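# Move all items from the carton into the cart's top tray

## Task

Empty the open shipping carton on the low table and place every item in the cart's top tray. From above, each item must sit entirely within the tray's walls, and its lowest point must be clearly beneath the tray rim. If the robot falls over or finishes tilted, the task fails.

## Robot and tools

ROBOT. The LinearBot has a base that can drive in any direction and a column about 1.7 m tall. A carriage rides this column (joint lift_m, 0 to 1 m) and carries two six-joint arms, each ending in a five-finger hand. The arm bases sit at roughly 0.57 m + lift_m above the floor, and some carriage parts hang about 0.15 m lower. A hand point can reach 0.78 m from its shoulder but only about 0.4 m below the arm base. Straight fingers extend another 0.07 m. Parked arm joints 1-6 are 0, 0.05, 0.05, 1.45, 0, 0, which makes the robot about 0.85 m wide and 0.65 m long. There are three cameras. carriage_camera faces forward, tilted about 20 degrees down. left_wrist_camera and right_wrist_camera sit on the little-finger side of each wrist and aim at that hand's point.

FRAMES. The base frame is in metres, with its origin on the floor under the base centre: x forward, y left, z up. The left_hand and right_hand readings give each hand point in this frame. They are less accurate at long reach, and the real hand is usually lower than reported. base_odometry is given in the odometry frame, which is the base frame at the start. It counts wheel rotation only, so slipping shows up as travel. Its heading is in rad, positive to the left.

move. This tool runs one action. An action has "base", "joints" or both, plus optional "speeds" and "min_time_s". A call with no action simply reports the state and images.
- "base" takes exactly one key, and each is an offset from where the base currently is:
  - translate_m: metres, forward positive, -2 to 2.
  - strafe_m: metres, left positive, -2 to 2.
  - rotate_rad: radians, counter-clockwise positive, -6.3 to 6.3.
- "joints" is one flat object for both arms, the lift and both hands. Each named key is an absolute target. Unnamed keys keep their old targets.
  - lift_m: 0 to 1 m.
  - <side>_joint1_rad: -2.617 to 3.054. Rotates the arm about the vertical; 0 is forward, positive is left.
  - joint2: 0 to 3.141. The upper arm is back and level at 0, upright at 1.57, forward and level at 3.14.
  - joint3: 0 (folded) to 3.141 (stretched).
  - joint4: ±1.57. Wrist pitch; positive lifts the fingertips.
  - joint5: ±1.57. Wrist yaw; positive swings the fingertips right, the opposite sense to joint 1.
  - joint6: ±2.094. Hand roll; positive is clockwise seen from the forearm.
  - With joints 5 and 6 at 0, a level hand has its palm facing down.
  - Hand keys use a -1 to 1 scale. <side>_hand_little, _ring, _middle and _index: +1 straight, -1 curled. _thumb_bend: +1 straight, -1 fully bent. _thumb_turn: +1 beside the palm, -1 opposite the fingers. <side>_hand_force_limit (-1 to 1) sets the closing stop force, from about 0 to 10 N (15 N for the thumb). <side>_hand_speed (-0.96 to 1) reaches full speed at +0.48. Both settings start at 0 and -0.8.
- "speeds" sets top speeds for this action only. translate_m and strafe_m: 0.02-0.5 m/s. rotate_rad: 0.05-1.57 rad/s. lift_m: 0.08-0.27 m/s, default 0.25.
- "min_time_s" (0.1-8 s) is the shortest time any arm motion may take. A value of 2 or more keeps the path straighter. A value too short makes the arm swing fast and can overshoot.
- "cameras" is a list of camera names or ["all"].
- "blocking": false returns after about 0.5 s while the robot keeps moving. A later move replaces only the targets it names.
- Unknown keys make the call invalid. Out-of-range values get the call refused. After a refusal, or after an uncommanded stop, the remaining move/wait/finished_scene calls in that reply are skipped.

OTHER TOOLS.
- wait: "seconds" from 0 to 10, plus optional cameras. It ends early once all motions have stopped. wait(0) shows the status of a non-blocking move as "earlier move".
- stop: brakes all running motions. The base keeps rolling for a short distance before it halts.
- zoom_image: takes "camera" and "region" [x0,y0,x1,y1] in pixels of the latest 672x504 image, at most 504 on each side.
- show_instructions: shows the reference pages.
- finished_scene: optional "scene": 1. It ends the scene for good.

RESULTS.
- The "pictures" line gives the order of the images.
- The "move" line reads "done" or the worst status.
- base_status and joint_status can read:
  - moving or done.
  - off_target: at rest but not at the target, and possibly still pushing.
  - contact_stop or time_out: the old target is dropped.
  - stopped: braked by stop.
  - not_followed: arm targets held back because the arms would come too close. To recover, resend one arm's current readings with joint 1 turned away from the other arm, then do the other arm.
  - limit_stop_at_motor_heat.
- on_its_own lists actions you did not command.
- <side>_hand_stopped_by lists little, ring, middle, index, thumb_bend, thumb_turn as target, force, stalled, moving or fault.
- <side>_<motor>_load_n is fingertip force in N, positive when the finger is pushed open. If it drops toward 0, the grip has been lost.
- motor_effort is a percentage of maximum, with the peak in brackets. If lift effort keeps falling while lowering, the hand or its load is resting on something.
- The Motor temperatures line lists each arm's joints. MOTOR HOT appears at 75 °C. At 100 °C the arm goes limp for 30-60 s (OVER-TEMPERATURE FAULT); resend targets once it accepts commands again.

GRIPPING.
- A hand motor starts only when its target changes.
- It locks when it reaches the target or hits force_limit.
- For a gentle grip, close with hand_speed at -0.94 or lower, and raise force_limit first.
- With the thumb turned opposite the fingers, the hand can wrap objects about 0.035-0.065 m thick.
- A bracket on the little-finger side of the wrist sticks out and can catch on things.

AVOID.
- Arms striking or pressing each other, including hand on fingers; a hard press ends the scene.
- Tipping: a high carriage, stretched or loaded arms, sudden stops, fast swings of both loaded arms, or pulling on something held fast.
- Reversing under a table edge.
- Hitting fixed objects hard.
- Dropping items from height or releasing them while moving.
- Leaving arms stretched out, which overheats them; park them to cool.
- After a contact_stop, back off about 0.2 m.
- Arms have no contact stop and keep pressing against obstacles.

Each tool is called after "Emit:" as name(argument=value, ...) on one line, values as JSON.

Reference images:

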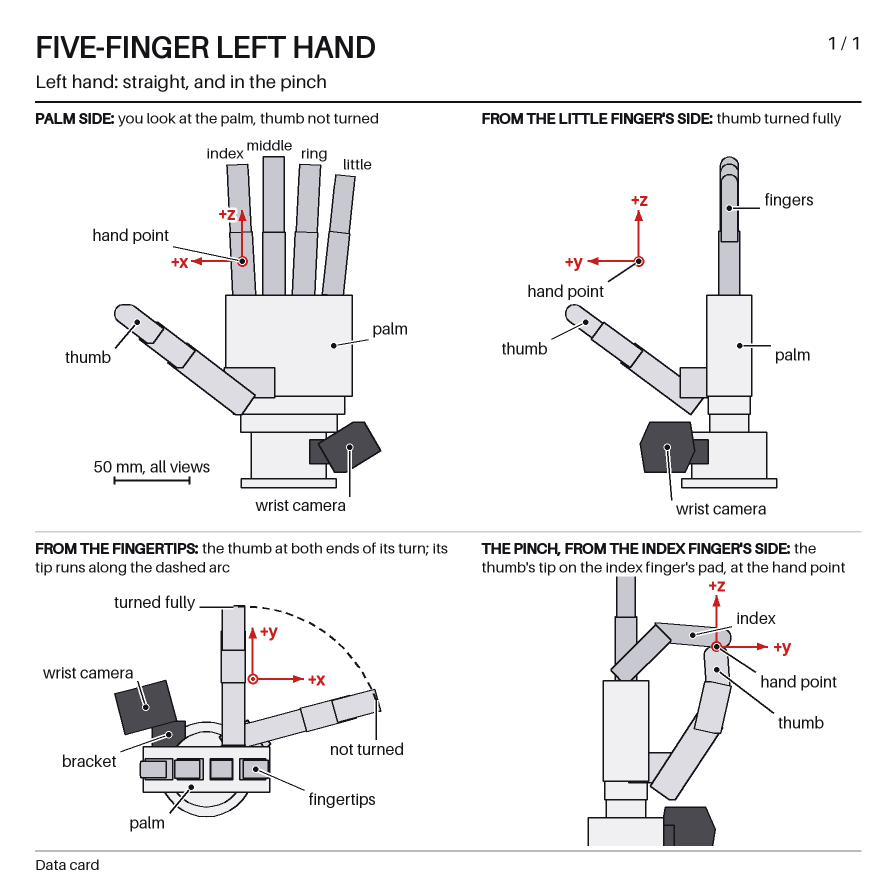

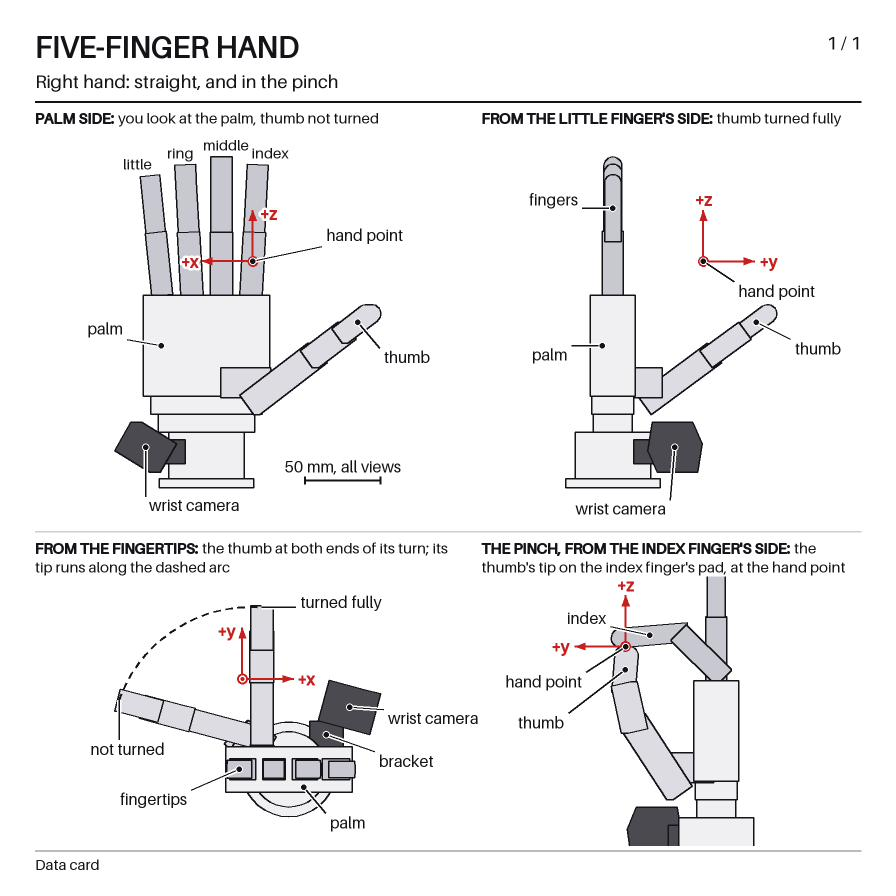

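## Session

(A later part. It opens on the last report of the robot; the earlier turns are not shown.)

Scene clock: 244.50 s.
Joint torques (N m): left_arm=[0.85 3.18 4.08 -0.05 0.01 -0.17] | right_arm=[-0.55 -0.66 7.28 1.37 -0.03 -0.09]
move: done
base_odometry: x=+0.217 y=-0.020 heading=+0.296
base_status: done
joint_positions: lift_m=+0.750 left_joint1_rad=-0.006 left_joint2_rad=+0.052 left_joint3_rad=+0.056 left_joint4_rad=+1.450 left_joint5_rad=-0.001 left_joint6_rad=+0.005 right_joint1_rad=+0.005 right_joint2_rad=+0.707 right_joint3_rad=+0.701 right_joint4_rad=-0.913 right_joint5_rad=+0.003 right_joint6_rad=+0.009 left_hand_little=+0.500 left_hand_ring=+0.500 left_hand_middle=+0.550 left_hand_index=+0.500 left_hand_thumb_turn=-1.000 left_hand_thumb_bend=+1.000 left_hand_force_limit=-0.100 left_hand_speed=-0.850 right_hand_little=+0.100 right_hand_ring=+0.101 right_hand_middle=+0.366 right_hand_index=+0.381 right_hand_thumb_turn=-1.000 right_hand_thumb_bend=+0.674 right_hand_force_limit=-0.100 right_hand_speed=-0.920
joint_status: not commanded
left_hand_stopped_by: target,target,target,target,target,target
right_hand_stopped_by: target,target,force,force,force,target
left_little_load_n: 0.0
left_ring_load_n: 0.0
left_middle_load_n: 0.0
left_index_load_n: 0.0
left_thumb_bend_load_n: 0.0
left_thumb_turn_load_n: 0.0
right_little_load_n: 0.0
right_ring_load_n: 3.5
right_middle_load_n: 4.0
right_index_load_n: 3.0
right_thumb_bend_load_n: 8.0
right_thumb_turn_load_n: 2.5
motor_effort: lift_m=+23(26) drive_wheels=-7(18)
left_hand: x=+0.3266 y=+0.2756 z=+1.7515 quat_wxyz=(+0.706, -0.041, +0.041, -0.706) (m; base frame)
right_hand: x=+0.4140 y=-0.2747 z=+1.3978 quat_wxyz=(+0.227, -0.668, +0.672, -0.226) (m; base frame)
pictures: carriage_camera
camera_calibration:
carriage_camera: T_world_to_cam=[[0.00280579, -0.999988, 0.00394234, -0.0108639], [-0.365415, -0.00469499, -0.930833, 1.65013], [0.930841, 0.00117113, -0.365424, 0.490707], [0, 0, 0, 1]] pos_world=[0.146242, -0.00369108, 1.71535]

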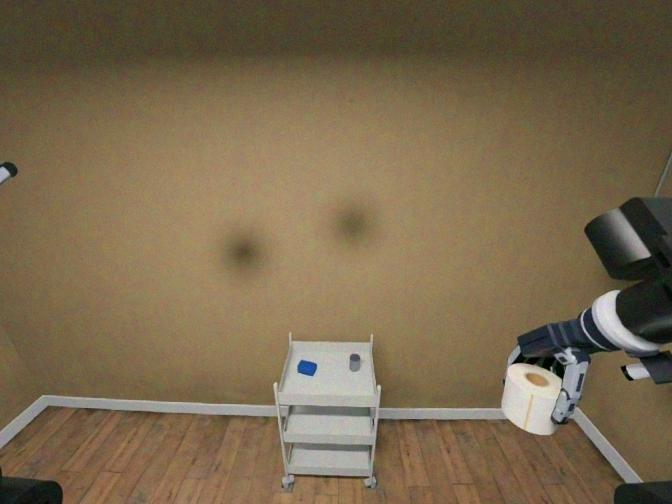

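Emit:
move(base={"rotate_rad": -0.03}, cameras=[])

Emit:
move(base={"translate_m": 0.465}, speeds={"translate_m": 0.2}, cameras=[])

Emit:
move(joints={"lift_m": 0.68, "right_joint1_rad": 0.652, "right_joint2_rad": 2.949, "right_joint3_rad": 1.407, "right_joint4_rad": 0.782}, min_time_s=4, cameras=["carriage_camera", "right_wrist_camera"])

Scene clock: 246.10 s.
Joint torques (N m): left_arm=[0.85 3.18 4.16 -0.04 0.02 -0.16] | right_arm=[-0.68 -0.64 7.31 1.37 -0.02 -0.09]
move: done
base_odometry: x=+0.217 y=-0.020 heading=+0.267
base_status: done
joint_positions: lift_m=+0.750 left_joint1_rad=-0.006 left_joint2_rad=+0.052 left_joint3_rad=+0.056 left_joint4_rad=+1.449 left_joint5_rad=-0.001 left_joint6_rad=+0.005 right_joint1_rad=+0.005 right_joint2_rad=+0.706 right_joint3_rad=+0.701 right_joint4_rad=-0.914 right_joint5_rad=+0.003 right_joint6_rad=+0.009 left_hand_little=+0.500 left_hand_ring=+0.500 left_hand_middle=+0.550 left_hand_index=+0.500 left_hand_thumb_turn=-1.000 left_hand_thumb_bend=+1.000 left_hand_force_limit=-0.100 left_hand_speed=-0.850 right_hand_little=+0.100 right_hand_ring=+0.101 right_hand_middle=+0.366 right_hand_index=+0.381 right_hand_thumb_turn=-1.000 right_hand_thumb_bend=+0.674 right_hand_force_limit=-0.100 right_hand_speed=-0.920
joint_status: not commanded
left_hand_stopped_by: target,target,target,target,target,target
right_hand_stopped_by: target,target,force,force,force,target
left_little_load_n: 0.0
left_ring_load_n: 0.0
left_middle_load_n: -0.5
left_index_load_n: -0.5
left_thumb_bend_load_n: 0.0
left_thumb_turn_load_n: 0.0
right_little_load_n: 0.0
right_ring_load_n: 3.5
right_middle_load_n: 4.0
right_index_load_n: 3.5
right_thumb_bend_load_n: 8.0
right_thumb_turn_load_n: 2.5
motor_effort: lift_m=+24(25) drive_wheels=-11(15)
left_hand: x=+0.3268 y=+0.2755 z=+1.7514 quat_wxyz=(+0.706, -0.042, +0.042, -0.706) (m; base frame)
right_hand: x=+0.4139 y=-0.2748 z=+1.3978 quat_wxyz=(+0.227, -0.668, +0.672, -0.226) (m; base frame)
pictures: none
No camera images: "cameras" was empty.

Scene clock: 249.63 s.
Joint torques (N m): left_arm=[0.87 3.19 4.11 -0.05 -0.01 -0.18] | right_arm=[-0.55 -0.65 7.24 1.37 -0.03 -0.09]
move: done
base_odometry: x=+0.666 y=+0.102 heading=+0.266
base_status: done
joint_positions: lift_m=+0.750 left_joint1_rad=-0.006 left_joint2_rad=+0.052 left_joint3_rad=+0.056 left_joint4_rad=+1.450 left_joint5_rad=-0.001 left_joint6_rad=+0.005 right_joint1_rad=+0.005 right_joint2_rad=+0.706 right_joint3_rad=+0.701 right_joint4_rad=-0.914 right_joint5_rad=+0.003 right_joint6_rad=+0.009 left_hand_little=+0.500 left_hand_ring=+0.500 left_hand_middle=+0.550 left_hand_index=+0.500 left_hand_thumb_turn=-1.000 left_hand_thumb_bend=+1.000 left_hand_force_limit=-0.100 left_hand_speed=-0.850 right_hand_little=+0.100 right_hand_ring=+0.101 right_hand_middle=+0.366 right_hand_index=+0.381 right_hand_thumb_turn=-1.000 right_hand_thumb_bend=+0.674 right_hand_force_limit=-0.100 right_hand_speed=-0.920
joint_status: not commanded
left_hand_stopped_by: target,target,target,target,target,target
right_hand_stopped_by: target,target,force,force,force,target
left_little_load_n: 0.0
left_ring_load_n: 0.0
left_middle_load_n: 0.0
left_index_load_n: 0.0
left_thumb_bend_load_n: 0.0
left_thumb_turn_load_n: 0.0
right_little_load_n: 0.0
right_ring_load_n: 3.5
right_middle_load_n: 4.0
right_index_load_n: 3.0
right_thumb_bend_load_n: 8.0
right_thumb_turn_load_n: 3.0
motor_effort: lift_m=+24(25) drive_wheels=-10(24)
left_hand: x=+0.3267 y=+0.2755 z=+1.7514 quat_wxyz=(+0.706, -0.041, +0.041, -0.706) (m; base frame)
right_hand: x=+0.4138 y=-0.2748 z=+1.3978 quat_wxyz=(+0.227, -0.668, +0.672, -0.226) (m; base frame)
pictures: none
No camera images: "cameras" was empty.

Scene clock: 253.93 s.
Joint torques (N m): left_arm=[0.81 3.26 4.07 -0.05 -0.01 -0.15] | right_arm=[0.53 -9.48 5.45 1.74 -0.02 -0.09]
move: done
base_odometry: x=+0.666 y=+0.102 heading=+0.266
base_status: not commanded
joint_positions: lift_m=+0.680 left_joint1_rad=-0.006 left_joint2_rad=+0.052 left_joint3_rad=+0.056 left_joint4_rad=+1.450 left_joint5_rad=-0.001 left_joint6_rad=+0.005 right_joint1_rad=+0.646 right_joint2_rad=+2.937 right_joint3_rad=+1.387 right_joint4_rad=+0.742 right_joint5_rad=+0.004 right_joint6_rad=+0.009 left_hand_little=+0.500 left_hand_ring=+0.500 left_hand_middle=+0.550 left_hand_index=+0.500 left_hand_thumb_turn=-1.000 left_hand_thumb_bend=+1.000 left_hand_force_limit=-0.100 left_hand_speed=-0.850 right_hand_little=+0.100 right_hand_ring=+0.101 right_hand_middle=+0.366 right_hand_index=+0.381 right_hand_thumb_turn=-1.000 right_hand_thumb_bend=+0.674 right_hand_force_limit=-0.100 right_hand_speed=-0.920
joint_status: all done
left_hand_stopped_by: target,target,target,target,target,target
right_hand_stopped_by: target,target,force,force,force,target
left_little_load_n: 0.0
left_ring_load_n: 0.0
left_middle_load_n: 0.0
left_index_load_n: 0.0
left_thumb_bend_load_n: 0.0
left_thumb_turn_load_n: 0.0
right_little_load_n: 0.0
right_ring_load_n: 3.5
right_middle_load_n: 4.0
right_index_load_n: 3.0
right_thumb_bend_load_n: 8.5
right_thumb_turn_load_n: 2.5
motor_effort: lift_m=+23(25) drive_wheels=+8(11)
left_hand: x=+0.3267 y=+0.2755 z=+1.6816 quat_wxyz=(+0.706, -0.041, +0.041, -0.706) (m; base frame)
right_hand: x=+0.6039 y=+0.0104 z=+0.9220 quat_wxyz=(+0.333, -0.828, +0.418, -0.166) (m; base frame)
pictures: carriage_camera, right_wrist_camera
camera_calibration:
carriage_camera: T_world_to_cam=[[0.00280579, -0.999988, 0.00394234, -0.0105883], [-0.365415, -0.00469499, -0.930833, 1.58506], [0.930841, 0.00117113, -0.365424, 0.465164], [0, 0, 0, 1]] pos_world=[0.146242, -0.00369108, 1.64545]
right_wrist_camera: T_world_to_cam=[[-0.441379, -0.557736, -0.702933, 0.930149], [-0.884017, 0.40467, 0.234002, 0.319612], [0.153945, 0.724688, -0.671661, 0.637402], [0, 0, 0, 1]] pos_world=[0.594965, -0.072477, 1.00716]

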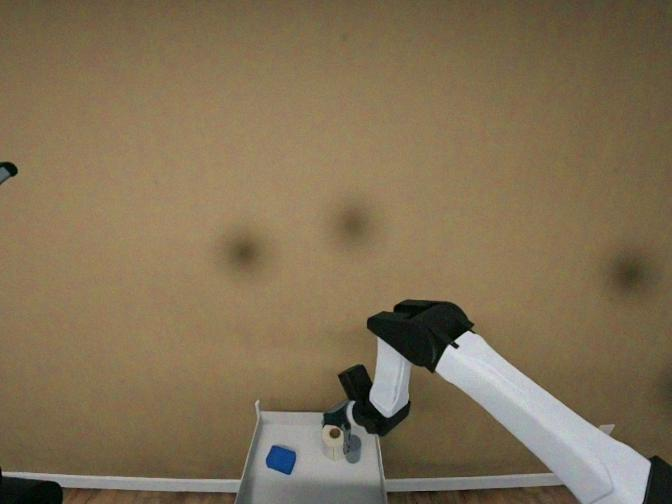

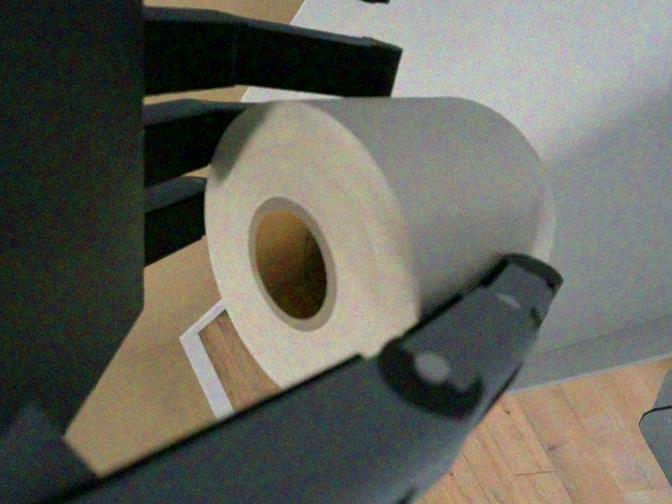

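Emit:
move(joints={"lift_m": 0.5}, speeds={"lift_m": 0.15}, cameras=["carriage_camera", "right_wrist_camera"])

Emit:
zoom_image(camera="carriage_camera", region=[200, 350, 420, 504])

Scene clock: 256.50 s.
Joint torques (N m): left_arm=[0.9 3.22 4.11 -0.06 -0.02 -0.16] | right_arm=[0.59 -10.32 4.9 1.65 -0.03 -0.08]
move: done
base_odometry: x=+0.666 y=+0.102 heading=+0.266
base_status: not commanded
joint_positions: lift_m=+0.500 left_joint1_rad=-0.006 left_joint2_rad=+0.052 left_joint3_rad=+0.056 left_joint4_rad=+1.449 left_joint5_rad=-0.001 left_joint6_rad=+0.005 right_joint1_rad=+0.646 right_joint2_rad=+2.948 right_joint3_rad=+1.392 right_joint4_rad=+0.753 right_joint5_rad=+0.004 right_joint6_rad=+0.009 left_hand_little=+0.500 left_hand_ring=+0.500 left_hand_middle=+0.550 left_hand_index=+0.500 left_hand_thumb_turn=-1.000 left_hand_thumb_bend=+1.000 left_hand_force_limit=-0.100 left_hand_speed=-0.850 right_hand_little=+0.100 right_hand_ring=+0.101 right_hand_middle=+0.366 right_hand_index=+0.381 right_hand_thumb_turn=-1.000 right_hand_thumb_bend=+0.674 right_hand_force_limit=-0.100 right_hand_speed=-0.920
joint_status: all done
left_hand_stopped_by: target,target,target,target,target,target
right_hand_stopped_by: target,target,force,force,force,target
left_little_load_n: 0.0
left_ring_load_n: 0.0
left_middle_load_n: 0.0
left_index_load_n: 0.0
left_thumb_bend_load_n: -0.5
left_thumb_turn_load_n: 0.0
right_little_load_n: 0.0
right_ring_load_n: 3.5
right_middle_load_n: 4.0
right_index_load_n: 3.0
right_thumb_bend_load_n: 8.0
right_thumb_turn_load_n: 2.5
motor_effort: lift_m=+23(28) drive_wheels=+8(9)
left_hand: x=+0.3268 y=+0.2755 z=+1.5016 quat_wxyz=(+0.706, -0.042, +0.042, -0.706) (m; base frame)
right_hand: x=+0.6043 y=+0.0107 z=+0.7399 quat_wxyz=(+0.336, -0.827, +0.418, -0.167) (m; base frame)
pictures: carriage_camera, right_wrist_camera
camera_calibration:
carriage_camera: T_world_to_cam=[[0.00280579, -0.999988, 0.00394234, -0.00987907], [-0.365415, -0.00469499, -0.930833, 1.41761], [0.930841, 0.00117113, -0.365424, 0.399424], [0, 0, 0, 1]] pos_world=[0.146242, -0.00369108, 1.46555]
right_wrist_camera: T_world_to_cam=[[-0.438147, -0.555302, -0.706872, 0.803357], [-0.885089, 0.403843, 0.231363, 0.365062], [0.156989, 0.727015, -0.668434, 0.510533], [0, 0, 0, 1]] pos_world=[0.594952, -0.0724873, 0.824666]

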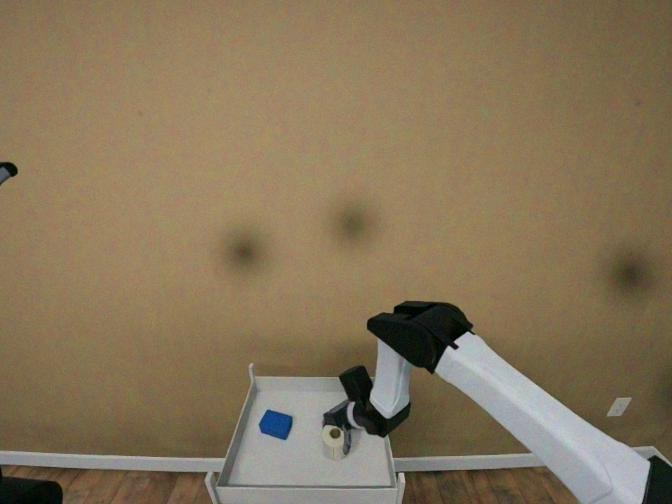

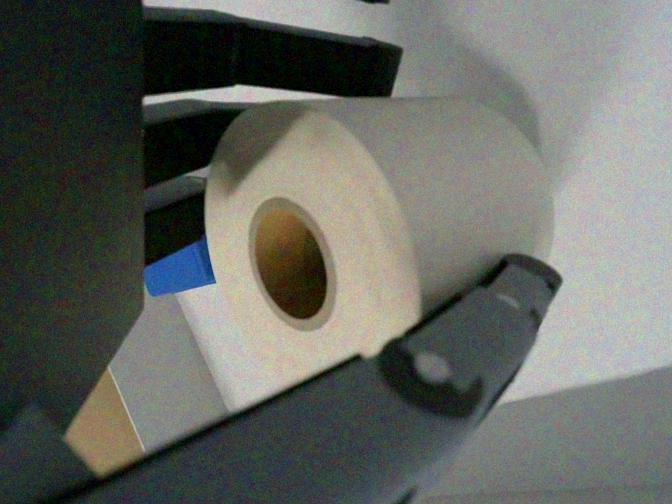

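Scaled by 2.291 from the camera's 672x504 image, which has a finer 960x720 frame.

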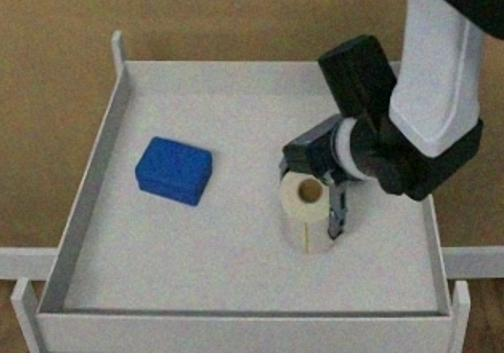

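Emit:
move(joints={"lift_m": 0.474}, speeds={"lift_m": 0.08}, cameras=["right_wrist_camera"])

Emit:
move(joints={"lift_m": 0.466}, speeds={"lift_m": 0.08}, cameras=["right_wrist_camera"])

Scene clock: 258.70 s.
Joint torques (N m): left_arm=[0.83 3.3 4.12 -0.05 -0.01 -0.16] | right_arm=[0.66 -10.36 4.68 1.66 -0.03 -0.08]
move: done
base_odometry: x=+0.666 y=+0.102 heading=+0.266
base_status: not commanded
joint_positions: lift_m=+0.474 left_joint1_rad=-0.006 left_joint2_rad=+0.052 left_joint3_rad=+0.056 left_joint4_rad=+1.449 left_joint5_rad=-0.001 left_joint6_rad=+0.005 right_joint1_rad=+0.646 right_joint2_rad=+2.949 right_joint3_rad=+1.394 right_joint4_rad=+0.755 right_joint5_rad=+0.004 right_joint6_rad=+0.009 left_hand_little=+0.500 left_hand_ring=+0.500 left_hand_middle=+0.550 left_hand_index=+0.500 left_hand_thumb_turn=-1.000 left_hand_thumb_bend=+1.000 left_hand_force_limit=-0.100 left_hand_speed=-0.850 right_hand_little=+0.100 right_hand_ring=+0.101 right_hand_middle=+0.366 right_hand_index=+0.381 right_hand_thumb_turn=-1.000 right_hand_thumb_bend=+0.674 right_hand_force_limit=-0.100 right_hand_speed=-0.920
joint_status: all done
left_hand_stopped_by: target,target,target,target,target,target
right_hand_stopped_by: target,target,force,force,force,target
left_little_load_n: 0.0
left_ring_load_n: 0.0
left_middle_load_n: 0.0
left_index_load_n: 0.0
left_thumb_bend_load_n: 0.0
left_thumb_turn_load_n: 0.0
right_little_load_n: 0.0
right_ring_load_n: 3.5
right_middle_load_n: 4.0
right_index_load_n: 3.5
right_thumb_bend_load_n: 8.0
right_thumb_turn_load_n: 2.5
motor_effort: lift_m=+22(23) drive_wheels=+8(10)
left_hand: x=+0.3269 y=+0.2755 z=+1.4755 quat_wxyz=(+0.706, -0.042, +0.042, -0.706) (m; base frame)
right_hand: x=+0.6048 y=+0.0110 z=+0.7138 quat_wxyz=(+0.336, -0.827, +0.418, -0.168) (m; base frame)
pictures: right_wrist_camera
camera_calibration:
right_wrist_camera: T_world_to_cam=[[-0.437061, -0.554429, -0.708227, 0.785631], [-0.885432, 0.403608, 0.230457, 0.372176], [0.158074, 0.727811, -0.667311, 0.491274], [0, 0, 0, 1]] pos_world=[0.595247, -0.0721909, 0.798468]

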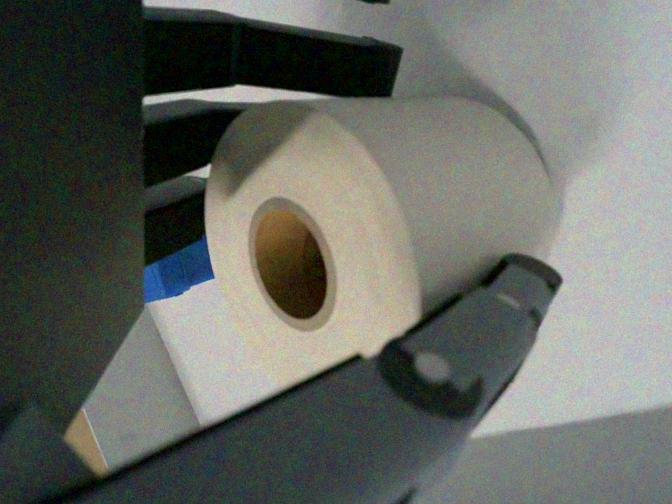

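Scene clock: 259.17 s.
Joint torques (N m): left_arm=[0.88 3.26 4.21 -0.04 -0.01 -0.17] | right_arm=[0.49 -10.63 4.74 1.66 -0.03 -0.09]
move: done
base_odometry: x=+0.666 y=+0.102 heading=+0.266
base_status: not commanded
joint_positions: lift_m=+0.466 left_joint1_rad=-0.006 left_joint2_rad=+0.051 left_joint3_rad=+0.055 left_joint4_rad=+1.449 left_joint5_rad=-0.001 left_joint6_rad=+0.005 right_joint1_rad=+0.646 right_joint2_rad=+2.951 right_joint3_rad=+1.395 right_joint4_rad=+0.756 right_joint5_rad=+0.004 right_joint6_rad=+0.009 left_hand_little=+0.500 left_hand_ring=+0.500 left_hand_middle=+0.550 left_hand_index=+0.500 left_hand_thumb_turn=-1.000 left_hand_thumb_bend=+1.000 left_hand_force_limit=-0.100 left_hand_speed=-0.850 right_hand_little=+0.100 right_hand_ring=+0.101 right_hand_middle=+0.366 right_hand_index=+0.381 right_hand_thumb_turn=-1.000 right_hand_thumb_bend=+0.674 right_hand_force_limit=-0.100 right_hand_speed=-0.920
joint_status: all done
left_hand_stopped_by: target,target,target,target,target,target
right_hand_stopped_by: target,target,force,force,force,target
left_little_load_n: 0.0
left_ring_load_n: 0.0
left_middle_load_n: 0.0
left_index_load_n: 0.0
left_thumb_bend_load_n: 0.0
left_thumb_turn_load_n: 0.0
right_little_load_n: 0.0
right_ring_load_n: 3.5
right_middle_load_n: 4.0
right_index_load_n: 3.0
right_thumb_bend_load_n: 8.0
right_thumb_turn_load_n: 2.5
motor_effort: lift_m=+22(24) drive_wheels=-9(10)
left_hand: x=+0.3270 y=+0.2755 z=+1.4673 quat_wxyz=(+0.706, -0.042, +0.042, -0.706) (m; base frame)
right_hand: x=+0.6050 y=+0.0112 z=+0.7056 quat_wxyz=(+0.337, -0.827, +0.418, -0.168) (m; base frame)
pictures: right_wrist_camera
camera_calibration:
right_wrist_camera: T_world_to_cam=[[-0.43637, -0.554013, -0.708978, 0.780107], [-0.885666, 0.403427, 0.229873, 0.374811], [0.158669, 0.728228, -0.666714, 0.484839], [0, 0, 0, 1]] pos_world=[0.595444, -0.0720927, 0.790169]

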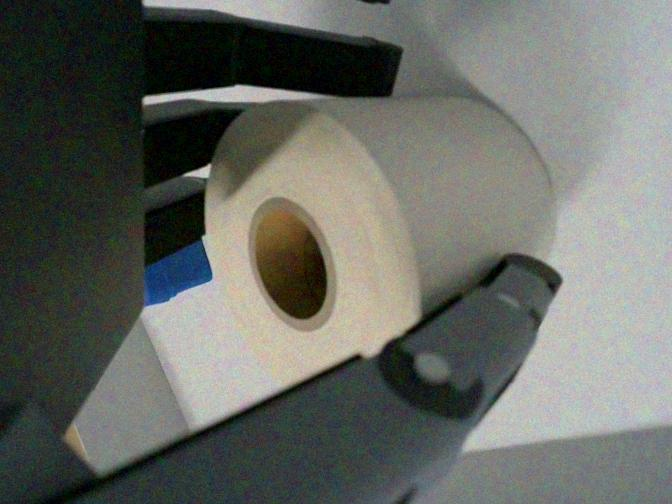

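Emit:
move(joints={"lift_m": 0.46}, speeds={"lift_m": 0.08}, cameras=["right_wrist_camera"])

Emit:
move(joints={"lift_m": 0.454}, speeds={"lift_m": 0.08}, cameras=["right_wrist_camera"])

Scene clock: 259.97 s.
Joint torques (N m): left_arm=[0.83 3.3 4.16 -0.02 0.01 -0.15] | right_arm=[0.57 -10.55 4.57 1.51 -0.02 -0.09]
move: done
base_odometry: x=+0.666 y=+0.102 heading=+0.266
base_status: not commanded
joint_positions: lift_m=+0.460 left_joint1_rad=-0.006 left_joint2_rad=+0.051 left_joint3_rad=+0.055 left_joint4_rad=+1.450 left_joint5_rad=-0.001 left_joint6_rad=+0.005 right_joint1_rad=+0.646 right_joint2_rad=+2.951 right_joint3_rad=+1.396 right_joint4_rad=+0.771 right_joint5_rad=+0.001 right_joint6_rad=+0.009 left_hand_little=+0.500 left_hand_ring=+0.500 left_hand_middle=+0.550 left_hand_index=+0.500 left_hand_thumb_turn=-1.000 left_hand_thumb_bend=+1.000 left_hand_force_limit=-0.100 left_hand_speed=-0.850 right_hand_little=+0.100 right_hand_ring=+0.101 right_hand_middle=+0.366 right_hand_index=+0.381 right_hand_thumb_turn=-1.000 right_hand_thumb_bend=+0.675 right_hand_force_limit=-0.100 right_hand_speed=-0.920
joint_status: all done
left_hand_stopped_by: target,target,target,target,target,target
right_hand_stopped_by: target,target,force,force,force,target
left_little_load_n: 0.0
left_ring_load_n: 0.0
left_middle_load_n: 0.0
left_index_load_n: 0.0
left_thumb_bend_load_n: 0.5
left_thumb_turn_load_n: 0.0
right_little_load_n: 0.0
right_ring_load_n: 2.5
right_middle_load_n: 4.0
right_index_load_n: 3.0
right_thumb_bend_load_n: 8.5
right_thumb_turn_load_n: 2.5
motor_effort: lift_m=+21(25) drive_wheels=+8(9)
left_hand: x=+0.3268 y=+0.2755 z=+1.4616 quat_wxyz=(+0.706, -0.042, +0.042, -0.706) (m; base frame)
right_hand: x=+0.6075 y=+0.0139 z=+0.7020 quat_wxyz=(+0.344, -0.825, +0.416, -0.170) (m; base frame)
pictures: right_wrist_camera
camera_calibration:
right_wrist_camera: T_world_to_cam=[[-0.427665, -0.547281, -0.719434, 0.782156], [-0.88891, 0.399142, 0.224778, 0.382464], [0.16414, 0.735642, -0.657183, 0.470095], [0, 0, 0, 1]] pos_world=[0.597315, -0.07042, 0.785679]

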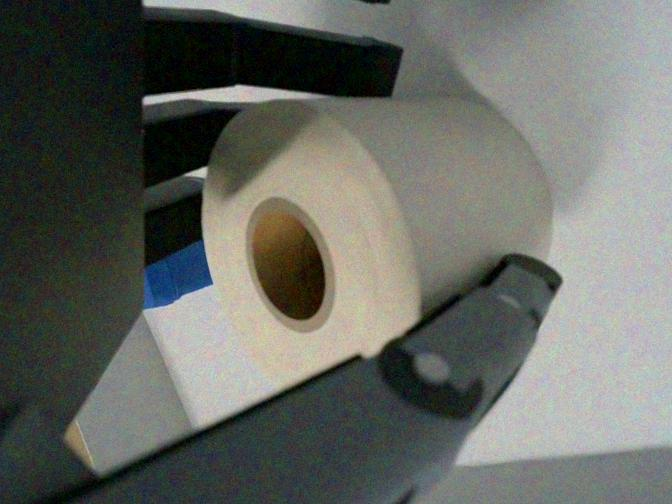

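Scene clock: 260.43 s.
Joint torques (N m): left_arm=[0.88 3.33 4.12 -0.02 -0.01 -0.18] | right_arm=[0.58 -10.26 4.75 1.37 0.04 -0.08]
move: done
base_odometry: x=+0.666 y=+0.102 heading=+0.266
base_status: not commanded
joint_positions: lift_m=+0.454 left_joint1_rad=-0.006 left_joint2_rad=+0.051 left_joint3_rad=+0.055 left_joint4_rad=+1.450 left_joint5_rad=-0.001 left_joint6_rad=+0.005 right_joint1_rad=+0.646 right_joint2_rad=+2.947 right_joint3_rad=+1.396 right_joint4_rad=+0.786 right_joint5_rad=-0.003 right_joint6_rad=+0.009 left_hand_little=+0.500 left_hand_ring=+0.500 left_hand_middle=+0.550 left_hand_index=+0.500 left_hand_thumb_turn=-1.000 left_hand_thumb_bend=+1.000 left_hand_force_limit=-0.100 left_hand_speed=-0.850 right_hand_little=+0.100 right_hand_ring=+0.101 right_hand_middle=+0.366 right_hand_index=+0.381 right_hand_thumb_turn=-1.000 right_hand_thumb_bend=+0.675 right_hand_force_limit=-0.100 right_hand_speed=-0.920
joint_status: all done
left_hand_stopped_by: target,target,target,target,target,target
right_hand_stopped_by: target,target,force,force,force,target
left_little_load_n: 0.0
left_ring_load_n: 0.0
left_middle_load_n: 0.0
left_index_load_n: 0.0
left_thumb_bend_load_n: 0.0
left_thumb_turn_load_n: 0.0
right_little_load_n: 0.0
right_ring_load_n: 1.0
right_middle_load_n: 2.0
right_index_load_n: 1.0
right_thumb_bend_load_n: 8.0
right_thumb_turn_load_n: 0.5
motor_effort: lift_m=+20(22) drive_wheels=+9(9)
left_hand: x=+0.3268 y=+0.2755 z=+1.4556 quat_wxyz=(+0.706, -0.042, +0.042, -0.706) (m; base frame)
right_hand: x=+0.6114 y=+0.0175 z=+0.7004 quat_wxyz=(+0.352, -0.822, +0.414, -0.172) (m; base frame)
pictures: right_wrist_camera
camera_calibration:
right_wrist_camera: T_world_to_cam=[[-0.416131, -0.538495, -0.732706, 0.786654], [-0.892934, 0.394212, 0.217408, 0.392413], [0.171768, 0.744728, -0.644884, 0.452206], [0, 0, 0, 1]] pos_world=[0.600076, -0.0678553, 0.782692]

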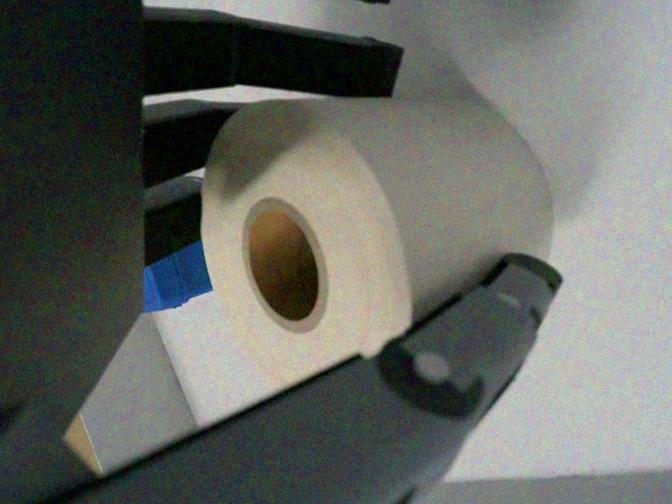

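Emit:
move(joints={"lift_m": 0.459}, speeds={"lift_m": 0.08}, cameras=[])

Emit:
move(joints={"right_hand_speed": -0.85, "right_hand_index": 0.85, "right_hand_middle": 0.85, "right_hand_ring": 0.6, "right_hand_little": 0.5, "right_hand_thumb_bend": 1.0}, cameras=["carriage_camera", "right_wrist_camera"])

Emit:
zoom_image(camera="carriage_camera", region=[200, 330, 420, 504])

Scene clock: 262.53 s.
Joint torques (N m): left_arm=[0.9 3.25 4.16 -0.07 -0.02 -0.17] | right_arm=[0.64 -10.24 4.62 1.49 0.03 -0.09]
move: done
base_odometry: x=+0.666 y=+0.102 heading=+0.266
base_status: not commanded
joint_positions: lift_m=+0.459 left_joint1_rad=-0.006 left_joint2_rad=+0.051 left_joint3_rad=+0.055 left_joint4_rad=+1.450 left_joint5_rad=-0.001 left_joint6_rad=+0.005 right_joint1_rad=+0.646 right_joint2_rad=+2.947 right_joint3_rad=+1.396 right_joint4_rad=+0.772 right_joint5_rad=-0.003 right_joint6_rad=+0.009 left_hand_little=+0.500 left_hand_ring=+0.500 left_hand_middle=+0.550 left_hand_index=+0.500 left_hand_thumb_turn=-1.000 left_hand_thumb_bend=+1.000 left_hand_force_limit=-0.100 left_hand_speed=-0.850 right_hand_little=+0.100 right_hand_ring=+0.101 right_hand_middle=+0.366 right_hand_index=+0.381 right_hand_thumb_turn=-1.000 right_hand_thumb_bend=+0.675 right_hand_force_limit=-0.100 right_hand_speed=-0.920
joint_status: all done
left_hand_stopped_by: target,target,target,target,target,target
right_hand_stopped_by: target,target,force,force,force,target
left_little_load_n: 0.0
left_ring_load_n: 0.0
left_middle_load_n: -0.5
left_index_load_n: 0.0
left_thumb_bend_load_n: 0.0
left_thumb_turn_load_n: 0.0
right_little_load_n: 0.0
right_ring_load_n: 2.0
right_middle_load_n: 3.5
right_index_load_n: 3.0
right_thumb_bend_load_n: 8.0
right_thumb_turn_load_n: 1.5
motor_effort: lift_m=+23(30) drive_wheels=+8(9)
left_hand: x=+0.3268 y=+0.2755 z=+1.4601 quat_wxyz=(+0.706, -0.042, +0.042, -0.706) (m; base frame)
right_hand: x=+0.6090 y=+0.0157 z=+0.7029 quat_wxyz=(+0.347, -0.824, +0.415, -0.170) (m; base frame)
pictures: none
No camera images: "cameras" was empty.

Scene clock: 264.53 s.
Joint torques (N m): left_arm=[0.85 3.25 4.18 -0.04 -0.01 -0.17] | right_arm=[0.61 -10.3 4.55 1.51 0.03 -0.09]
move: done
base_odometry: x=+0.666 y=+0.102 heading=+0.266
base_status: not commanded
joint_positions: lift_m=+0.459 left_joint1_rad=-0.006 left_joint2_rad=+0.051 left_joint3_rad=+0.055 left_joint4_rad=+1.450 left_joint5_rad=-0.001 left_joint6_rad=+0.005 right_joint1_rad=+0.646 right_joint2_rad=+2.947 right_joint3_rad=+1.396 right_joint4_rad=+0.772 right_joint5_rad=-0.003 right_joint6_rad=+0.009 left_hand_little=+0.500 left_hand_ring=+0.500 left_hand_middle=+0.550 left_hand_index=+0.500 left_hand_thumb_turn=-1.000 left_hand_thumb_bend=+1.000 left_hand_force_limit=-0.100 left_hand_speed=-0.850 right_hand_little=+0.500 right_hand_ring=+0.600 right_hand_middle=+0.850 right_hand_index=+0.850 right_hand_thumb_turn=-1.000 right_hand_thumb_bend=+1.000 right_hand_force_limit=-0.100 right_hand_speed=-0.850
joint_status: all done
left_hand_stopped_by: target,target,target,target,target,target
right_hand_stopped_by: target,target,target,target,target,target
left_little_load_n: 0.0
left_ring_load_n: 0.0
left_middle_load_n: -0.5
left_index_load_n: 0.0
left_thumb_bend_load_n: -0.5
left_thumb_turn_load_n: 0.0
right_little_load_n: 0.0
right_ring_load_n: 0.0
right_middle_load_n: -0.5
right_index_load_n: 0.0
right_thumb_bend_load_n: 0.0
right_thumb_turn_load_n: 0.5
motor_effort: lift_m=+24(25) drive_wheels=+8(8)
left_hand: x=+0.3268 y=+0.2755 z=+1.4601 quat_wxyz=(+0.706, -0.042, +0.042, -0.706) (m; base frame)
right_hand: x=+0.6089 y=+0.0156 z=+0.7029 quat_wxyz=(+0.347, -0.824, +0.415, -0.170) (m; base frame)
pictures: carriage_camera, right_wrist_camera
camera_calibration:
carriage_camera: T_world_to_cam=[[0.00280579, -0.999988, 0.00394234, -0.00971625], [-0.365415, -0.00469499, -0.930833, 1.37916], [0.930841, 0.00117113, -0.365424, 0.384332], [0, 0, 0, 1]] pos_world=[0.146242, -0.00369108, 1.42425]
right_wrist_camera: T_world_to_cam=[[-0.424066, -0.544521, -0.723647, 0.785033], [-0.890533, 0.396022, 0.22387, 0.384461], [0.164678, 0.739368, -0.652853, 0.46559], [0, 0, 0, 1]] pos_world=[0.598608, -0.0690306, 0.78598]

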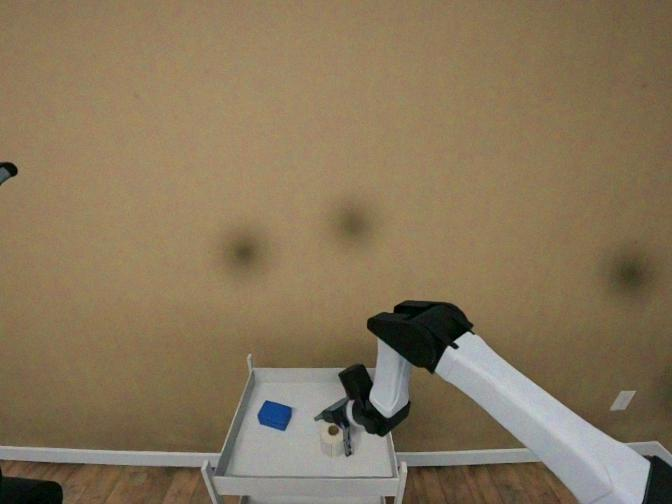

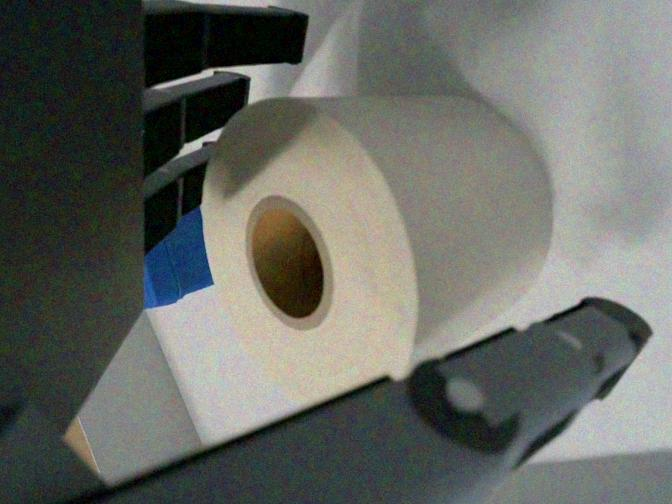

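Scaled by 2.291 from the camera's 672x504 image, which has a finer 960x720 frame.

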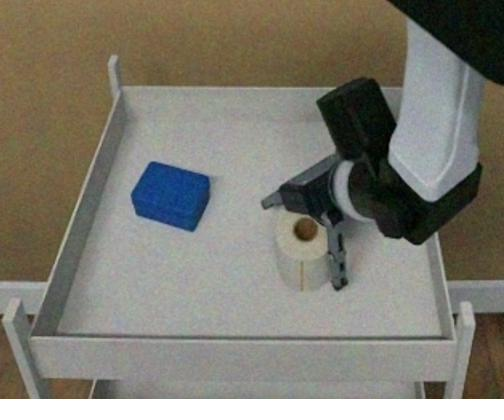

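Emit:
move(joints={"lift_m": 0.62}, speeds={"lift_m": 0.1}, cameras=["carriage_camera", "right_wrist_camera"])

Emit:
move(joints={"lift_m": 0.75, "right_joint1_rad": 0.0, "right_joint2_rad": 0.05, "right_joint3_rad": 0.05, "right_joint4_rad": 1.45, "right_joint5_rad": 0.0, "right_joint6_rad": 0.0}, min_time_s=4, cameras=["carriage_camera"])

Emit:
zoom_image(camera="carriage_camera", region=[200, 350, 440, 504])

Scene clock: 267.00 s.
Joint torques (N m): left_arm=[0.91 3.22 4.19 -0.03 -0.01 -0.17] | right_arm=[0.58 -10.33 4.4 1.46 0.03 -0.08]
move: done
base_odometry: x=+0.666 y=+0.102 heading=+0.266
base_status: not commanded
joint_positions: lift_m=+0.620 left_joint1_rad=-0.006 left_joint2_rad=+0.051 left_joint3_rad=+0.055 left_joint4_rad=+1.449 left_joint5_rad=-0.001 left_joint6_rad=+0.005 right_joint1_rad=+0.646 right_joint2_rad=+2.947 right_joint3_rad=+1.398 right_joint4_rad=+0.778 right_joint5_rad=-0.003 right_joint6_rad=+0.009 left_hand_little=+0.500 left_hand_ring=+0.500 left_hand_middle=+0.550 left_hand_index=+0.500 left_hand_thumb_turn=-1.000 left_hand_thumb_bend=+1.000 left_hand_force_limit=-0.100 left_hand_speed=-0.850 right_hand_little=+0.500 right_hand_ring=+0.600 right_hand_middle=+0.850 right_hand_index=+0.850 right_hand_thumb_turn=-1.000 right_hand_thumb_bend=+1.000 right_hand_force_limit=-0.100 right_hand_speed=-0.850
joint_status: all done
left_hand_stopped_by: target,target,target,target,target,target
right_hand_stopped_by: target,target,target,target,target,target
left_little_load_n: 0.0
left_ring_load_n: 0.0
left_middle_load_n: 0.0
left_index_load_n: 0.0
left_thumb_bend_load_n: 0.0
left_thumb_turn_load_n: 0.0
right_little_load_n: 0.0
right_ring_load_n: 0.0
right_middle_load_n: 0.0
right_index_load_n: 0.0
right_thumb_bend_load_n: 0.0
right_thumb_turn_load_n: 0.0
motor_effort: lift_m=+23(34) drive_wheels=+8(10)
left_hand: x=+0.3269 y=+0.2755 z=+1.6212 quat_wxyz=(+0.706, -0.042, +0.042, -0.706) (m; base frame)
right_hand: x=+0.6106 y=+0.0169 z=+0.8651 quat_wxyz=(+0.350, -0.823, +0.414, -0.171) (m; base frame)
pictures: carriage_camera, right_wrist_camera
camera_calibration:
carriage_camera: T_world_to_cam=[[0.00280579, -0.999988, 0.00394234, -0.0103514], [-0.365415, -0.00469499, -0.930833, 1.52912], [0.930841, 0.00117113, -0.365424, 0.443202], [0, 0, 0, 1]] pos_world=[0.146242, -0.00369108, 1.58535]
right_wrist_camera: T_world_to_cam=[[-0.419732, -0.541173, -0.728668, 0.905495], [-0.891848, 0.395044, 0.220334, 0.353013], [0.168617, 0.742342, -0.648457, 0.56405], [0, 0, 0, 1]] pos_world=[0.59979, -0.0681444, 0.947787]

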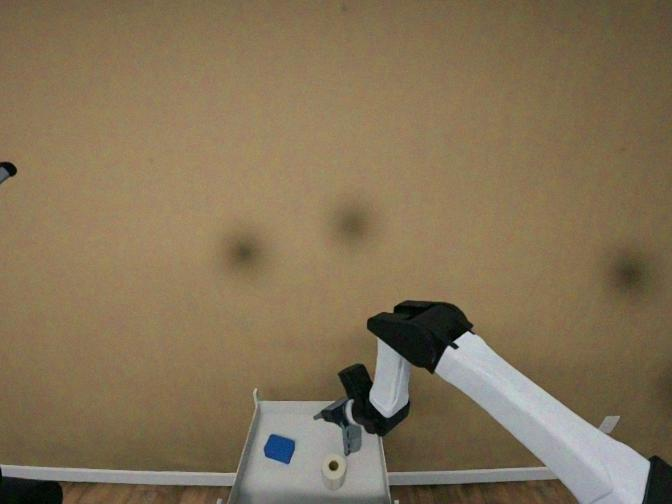

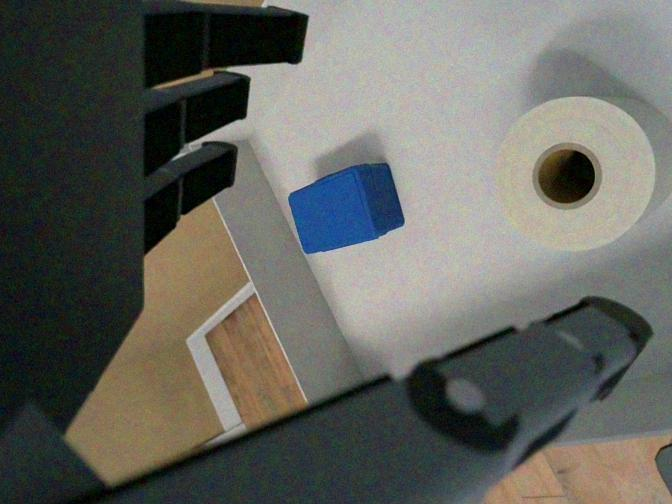

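Scene clock: 271.30 s.
Joint torques (N m): left_arm=[0.85 3.28 4.14 -0.03 -0.02 -0.16] | right_arm=[-0.77 1.88 5.22 0.06 0.01 -0.09]
move: done
base_odometry: x=+0.666 y=+0.102 heading=+0.266
base_status: not commanded
joint_positions: lift_m=+0.750 left_joint1_rad=-0.006 left_joint2_rad=+0.051 left_joint3_rad=+0.055 left_joint4_rad=+1.449 left_joint5_rad=-0.001 left_joint6_rad=+0.005 right_joint1_rad=+0.007 right_joint2_rad=+0.060 right_joint3_rad=+0.058 right_joint4_rad=+1.435 right_joint5_rad=-0.001 right_joint6_rad=+0.009 left_hand_little=+0.500 left_hand_ring=+0.500 left_hand_middle=+0.550 left_hand_index=+0.500 left_hand_thumb_turn=-1.000 left_hand_thumb_bend=+1.000 left_hand_force_limit=-0.100 left_hand_speed=-0.850 right_hand_little=+0.500 right_hand_ring=+0.600 right_hand_middle=+0.850 right_hand_index=+0.850 right_hand_thumb_turn=-1.000 right_hand_thumb_bend=+1.000 right_hand_force_limit=-0.100 right_hand_speed=-0.850
joint_status: all done
left_hand_stopped_by: target,target,target,target,target,target
right_hand_stopped_by: target,target,target,target,target,target
left_little_load_n: 0.0
left_ring_load_n: 0.0
left_middle_load_n: 0.0
left_index_load_n: 0.0
left_thumb_bend_load_n: 0.0
left_thumb_turn_load_n: 0.0
right_little_load_n: 0.0
right_ring_load_n: 0.5
right_middle_load_n: 0.0
right_index_load_n: 0.0
right_thumb_bend_load_n: 0.0
right_thumb_turn_load_n: 0.0
motor_effort: lift_m=+24(31) drive_wheels=+8(10)
left_hand: x=+0.3269 y=+0.2755 z=+1.7512 quat_wxyz=(+0.706, -0.042, +0.042, -0.706) (m; base frame)
right_hand: x=+0.3321 y=-0.2741 z=+1.7501 quat_wxyz=(+0.711, -0.049, +0.048, -0.700) (m; base frame)
pictures: carriage_camera
camera_calibration:
carriage_camera: T_world_to_cam=[[0.00280579, -0.999988, 0.00394234, -0.0108639], [-0.365415, -0.00469499, -0.930833, 1.65013], [0.930841, 0.00117113, -0.365424, 0.490707], [0, 0, 0, 1]] pos_world=[0.146242, -0.00369108, 1.71535]

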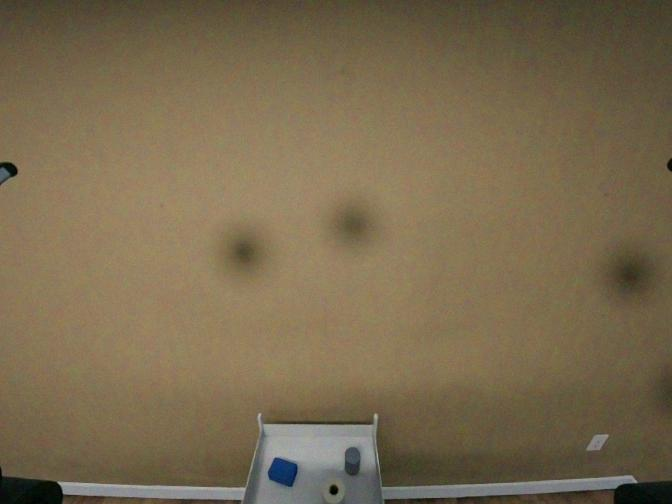

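Scaled by 2.100 from the camera's 672x504 image, which has a finer 960x720 frame.

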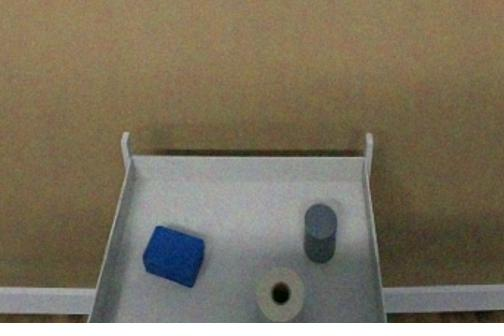

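Emit:
move(base={"translate_m": -0.3}, joints={"lift_m": 0.5}, speeds={"translate_m": 0.25}, cameras=["carriage_camera"])

Emit:
zoom_image(camera="carriage_camera", region=[200, 300, 440, 504])

Scene clock: 274.63 s.
Joint torques (N m): left_arm=[0.9 3.3 4.16 -0.07 -0.01 -0.15] | right_arm=[-0.77 2.15 5.81 -0.08 0.01 -0.09]
move: done
base_odometry: x=+0.376 y=+0.023 heading=+0.265
base_status: done
joint_positions: lift_m=+0.500 left_joint1_rad=-0.006 left_joint2_rad=+0.051 left_joint3_rad=+0.054 left_joint4_rad=+1.452 left_joint5_rad=-0.001 left_joint6_rad=+0.005 right_joint1_rad=+0.007 right_joint2_rad=+0.057 right_joint3_rad=+0.050 right_joint4_rad=+1.446 right_joint5_rad=-0.001 right_joint6_rad=+0.009 left_hand_little=+0.500 left_hand_ring=+0.500 left_hand_middle=+0.550 left_hand_index=+0.500 left_hand_thumb_turn=-1.000 left_hand_thumb_bend=+1.000 left_hand_force_limit=-0.100 left_hand_speed=-0.850 right_hand_little=+0.500 right_hand_ring=+0.600 right_hand_middle=+0.850 right_hand_index=+0.850 right_hand_thumb_turn=-1.000 right_hand_thumb_bend=+1.000 right_hand_force_limit=-0.100 right_hand_speed=-0.850
joint_status: all done
left_hand_stopped_by: target,target,target,target,target,target
right_hand_stopped_by: target,target,target,target,target,target
left_little_load_n: 0.0
left_ring_load_n: -0.5
left_middle_load_n: 0.0
left_index_load_n: 0.0
left_thumb_bend_load_n: 0.0
left_thumb_turn_load_n: 0.0
right_little_load_n: 0.0
right_ring_load_n: 0.0
right_middle_load_n: 0.0
right_index_load_n: 0.0
right_thumb_bend_load_n: 0.0
right_thumb_turn_load_n: 0.0
motor_effort: lift_m=+22(25) drive_wheels=-10(24)
left_hand: x=+0.3265 y=+0.2755 z=+1.5013 quat_wxyz=(+0.706, -0.041, +0.041, -0.706) (m; base frame)
right_hand: x=+0.3306 y=-0.2741 z=+1.4991 quat_wxyz=(+0.711, -0.047, +0.046, -0.700) (m; base frame)
pictures: carriage_camera
camera_calibration:
carriage_camera: T_world_to_cam=[[0.00280579, -0.999988, 0.00394234, -0.00987907], [-0.365415, -0.00469499, -0.930833, 1.41761], [0.930841, 0.00117113, -0.365424, 0.399424], [0, 0, 0, 1]] pos_world=[0.146242, -0.00369108, 1.46555]

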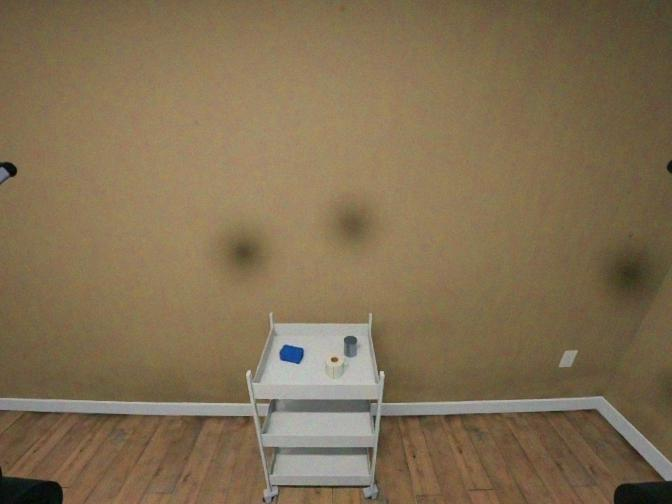

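Scaled by 2.100 from the camera's 672x504 image, which has a finer 960x720 frame.

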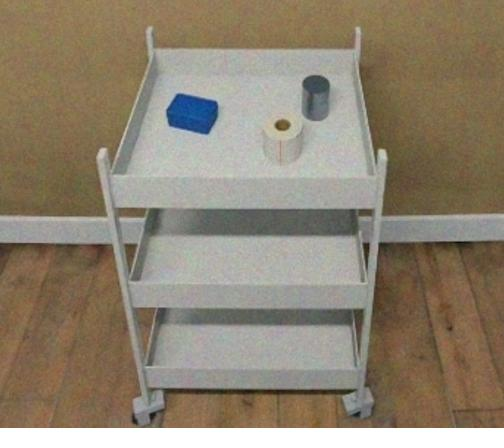

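Emit:
finished_scene()

The scene is finished: the task was done.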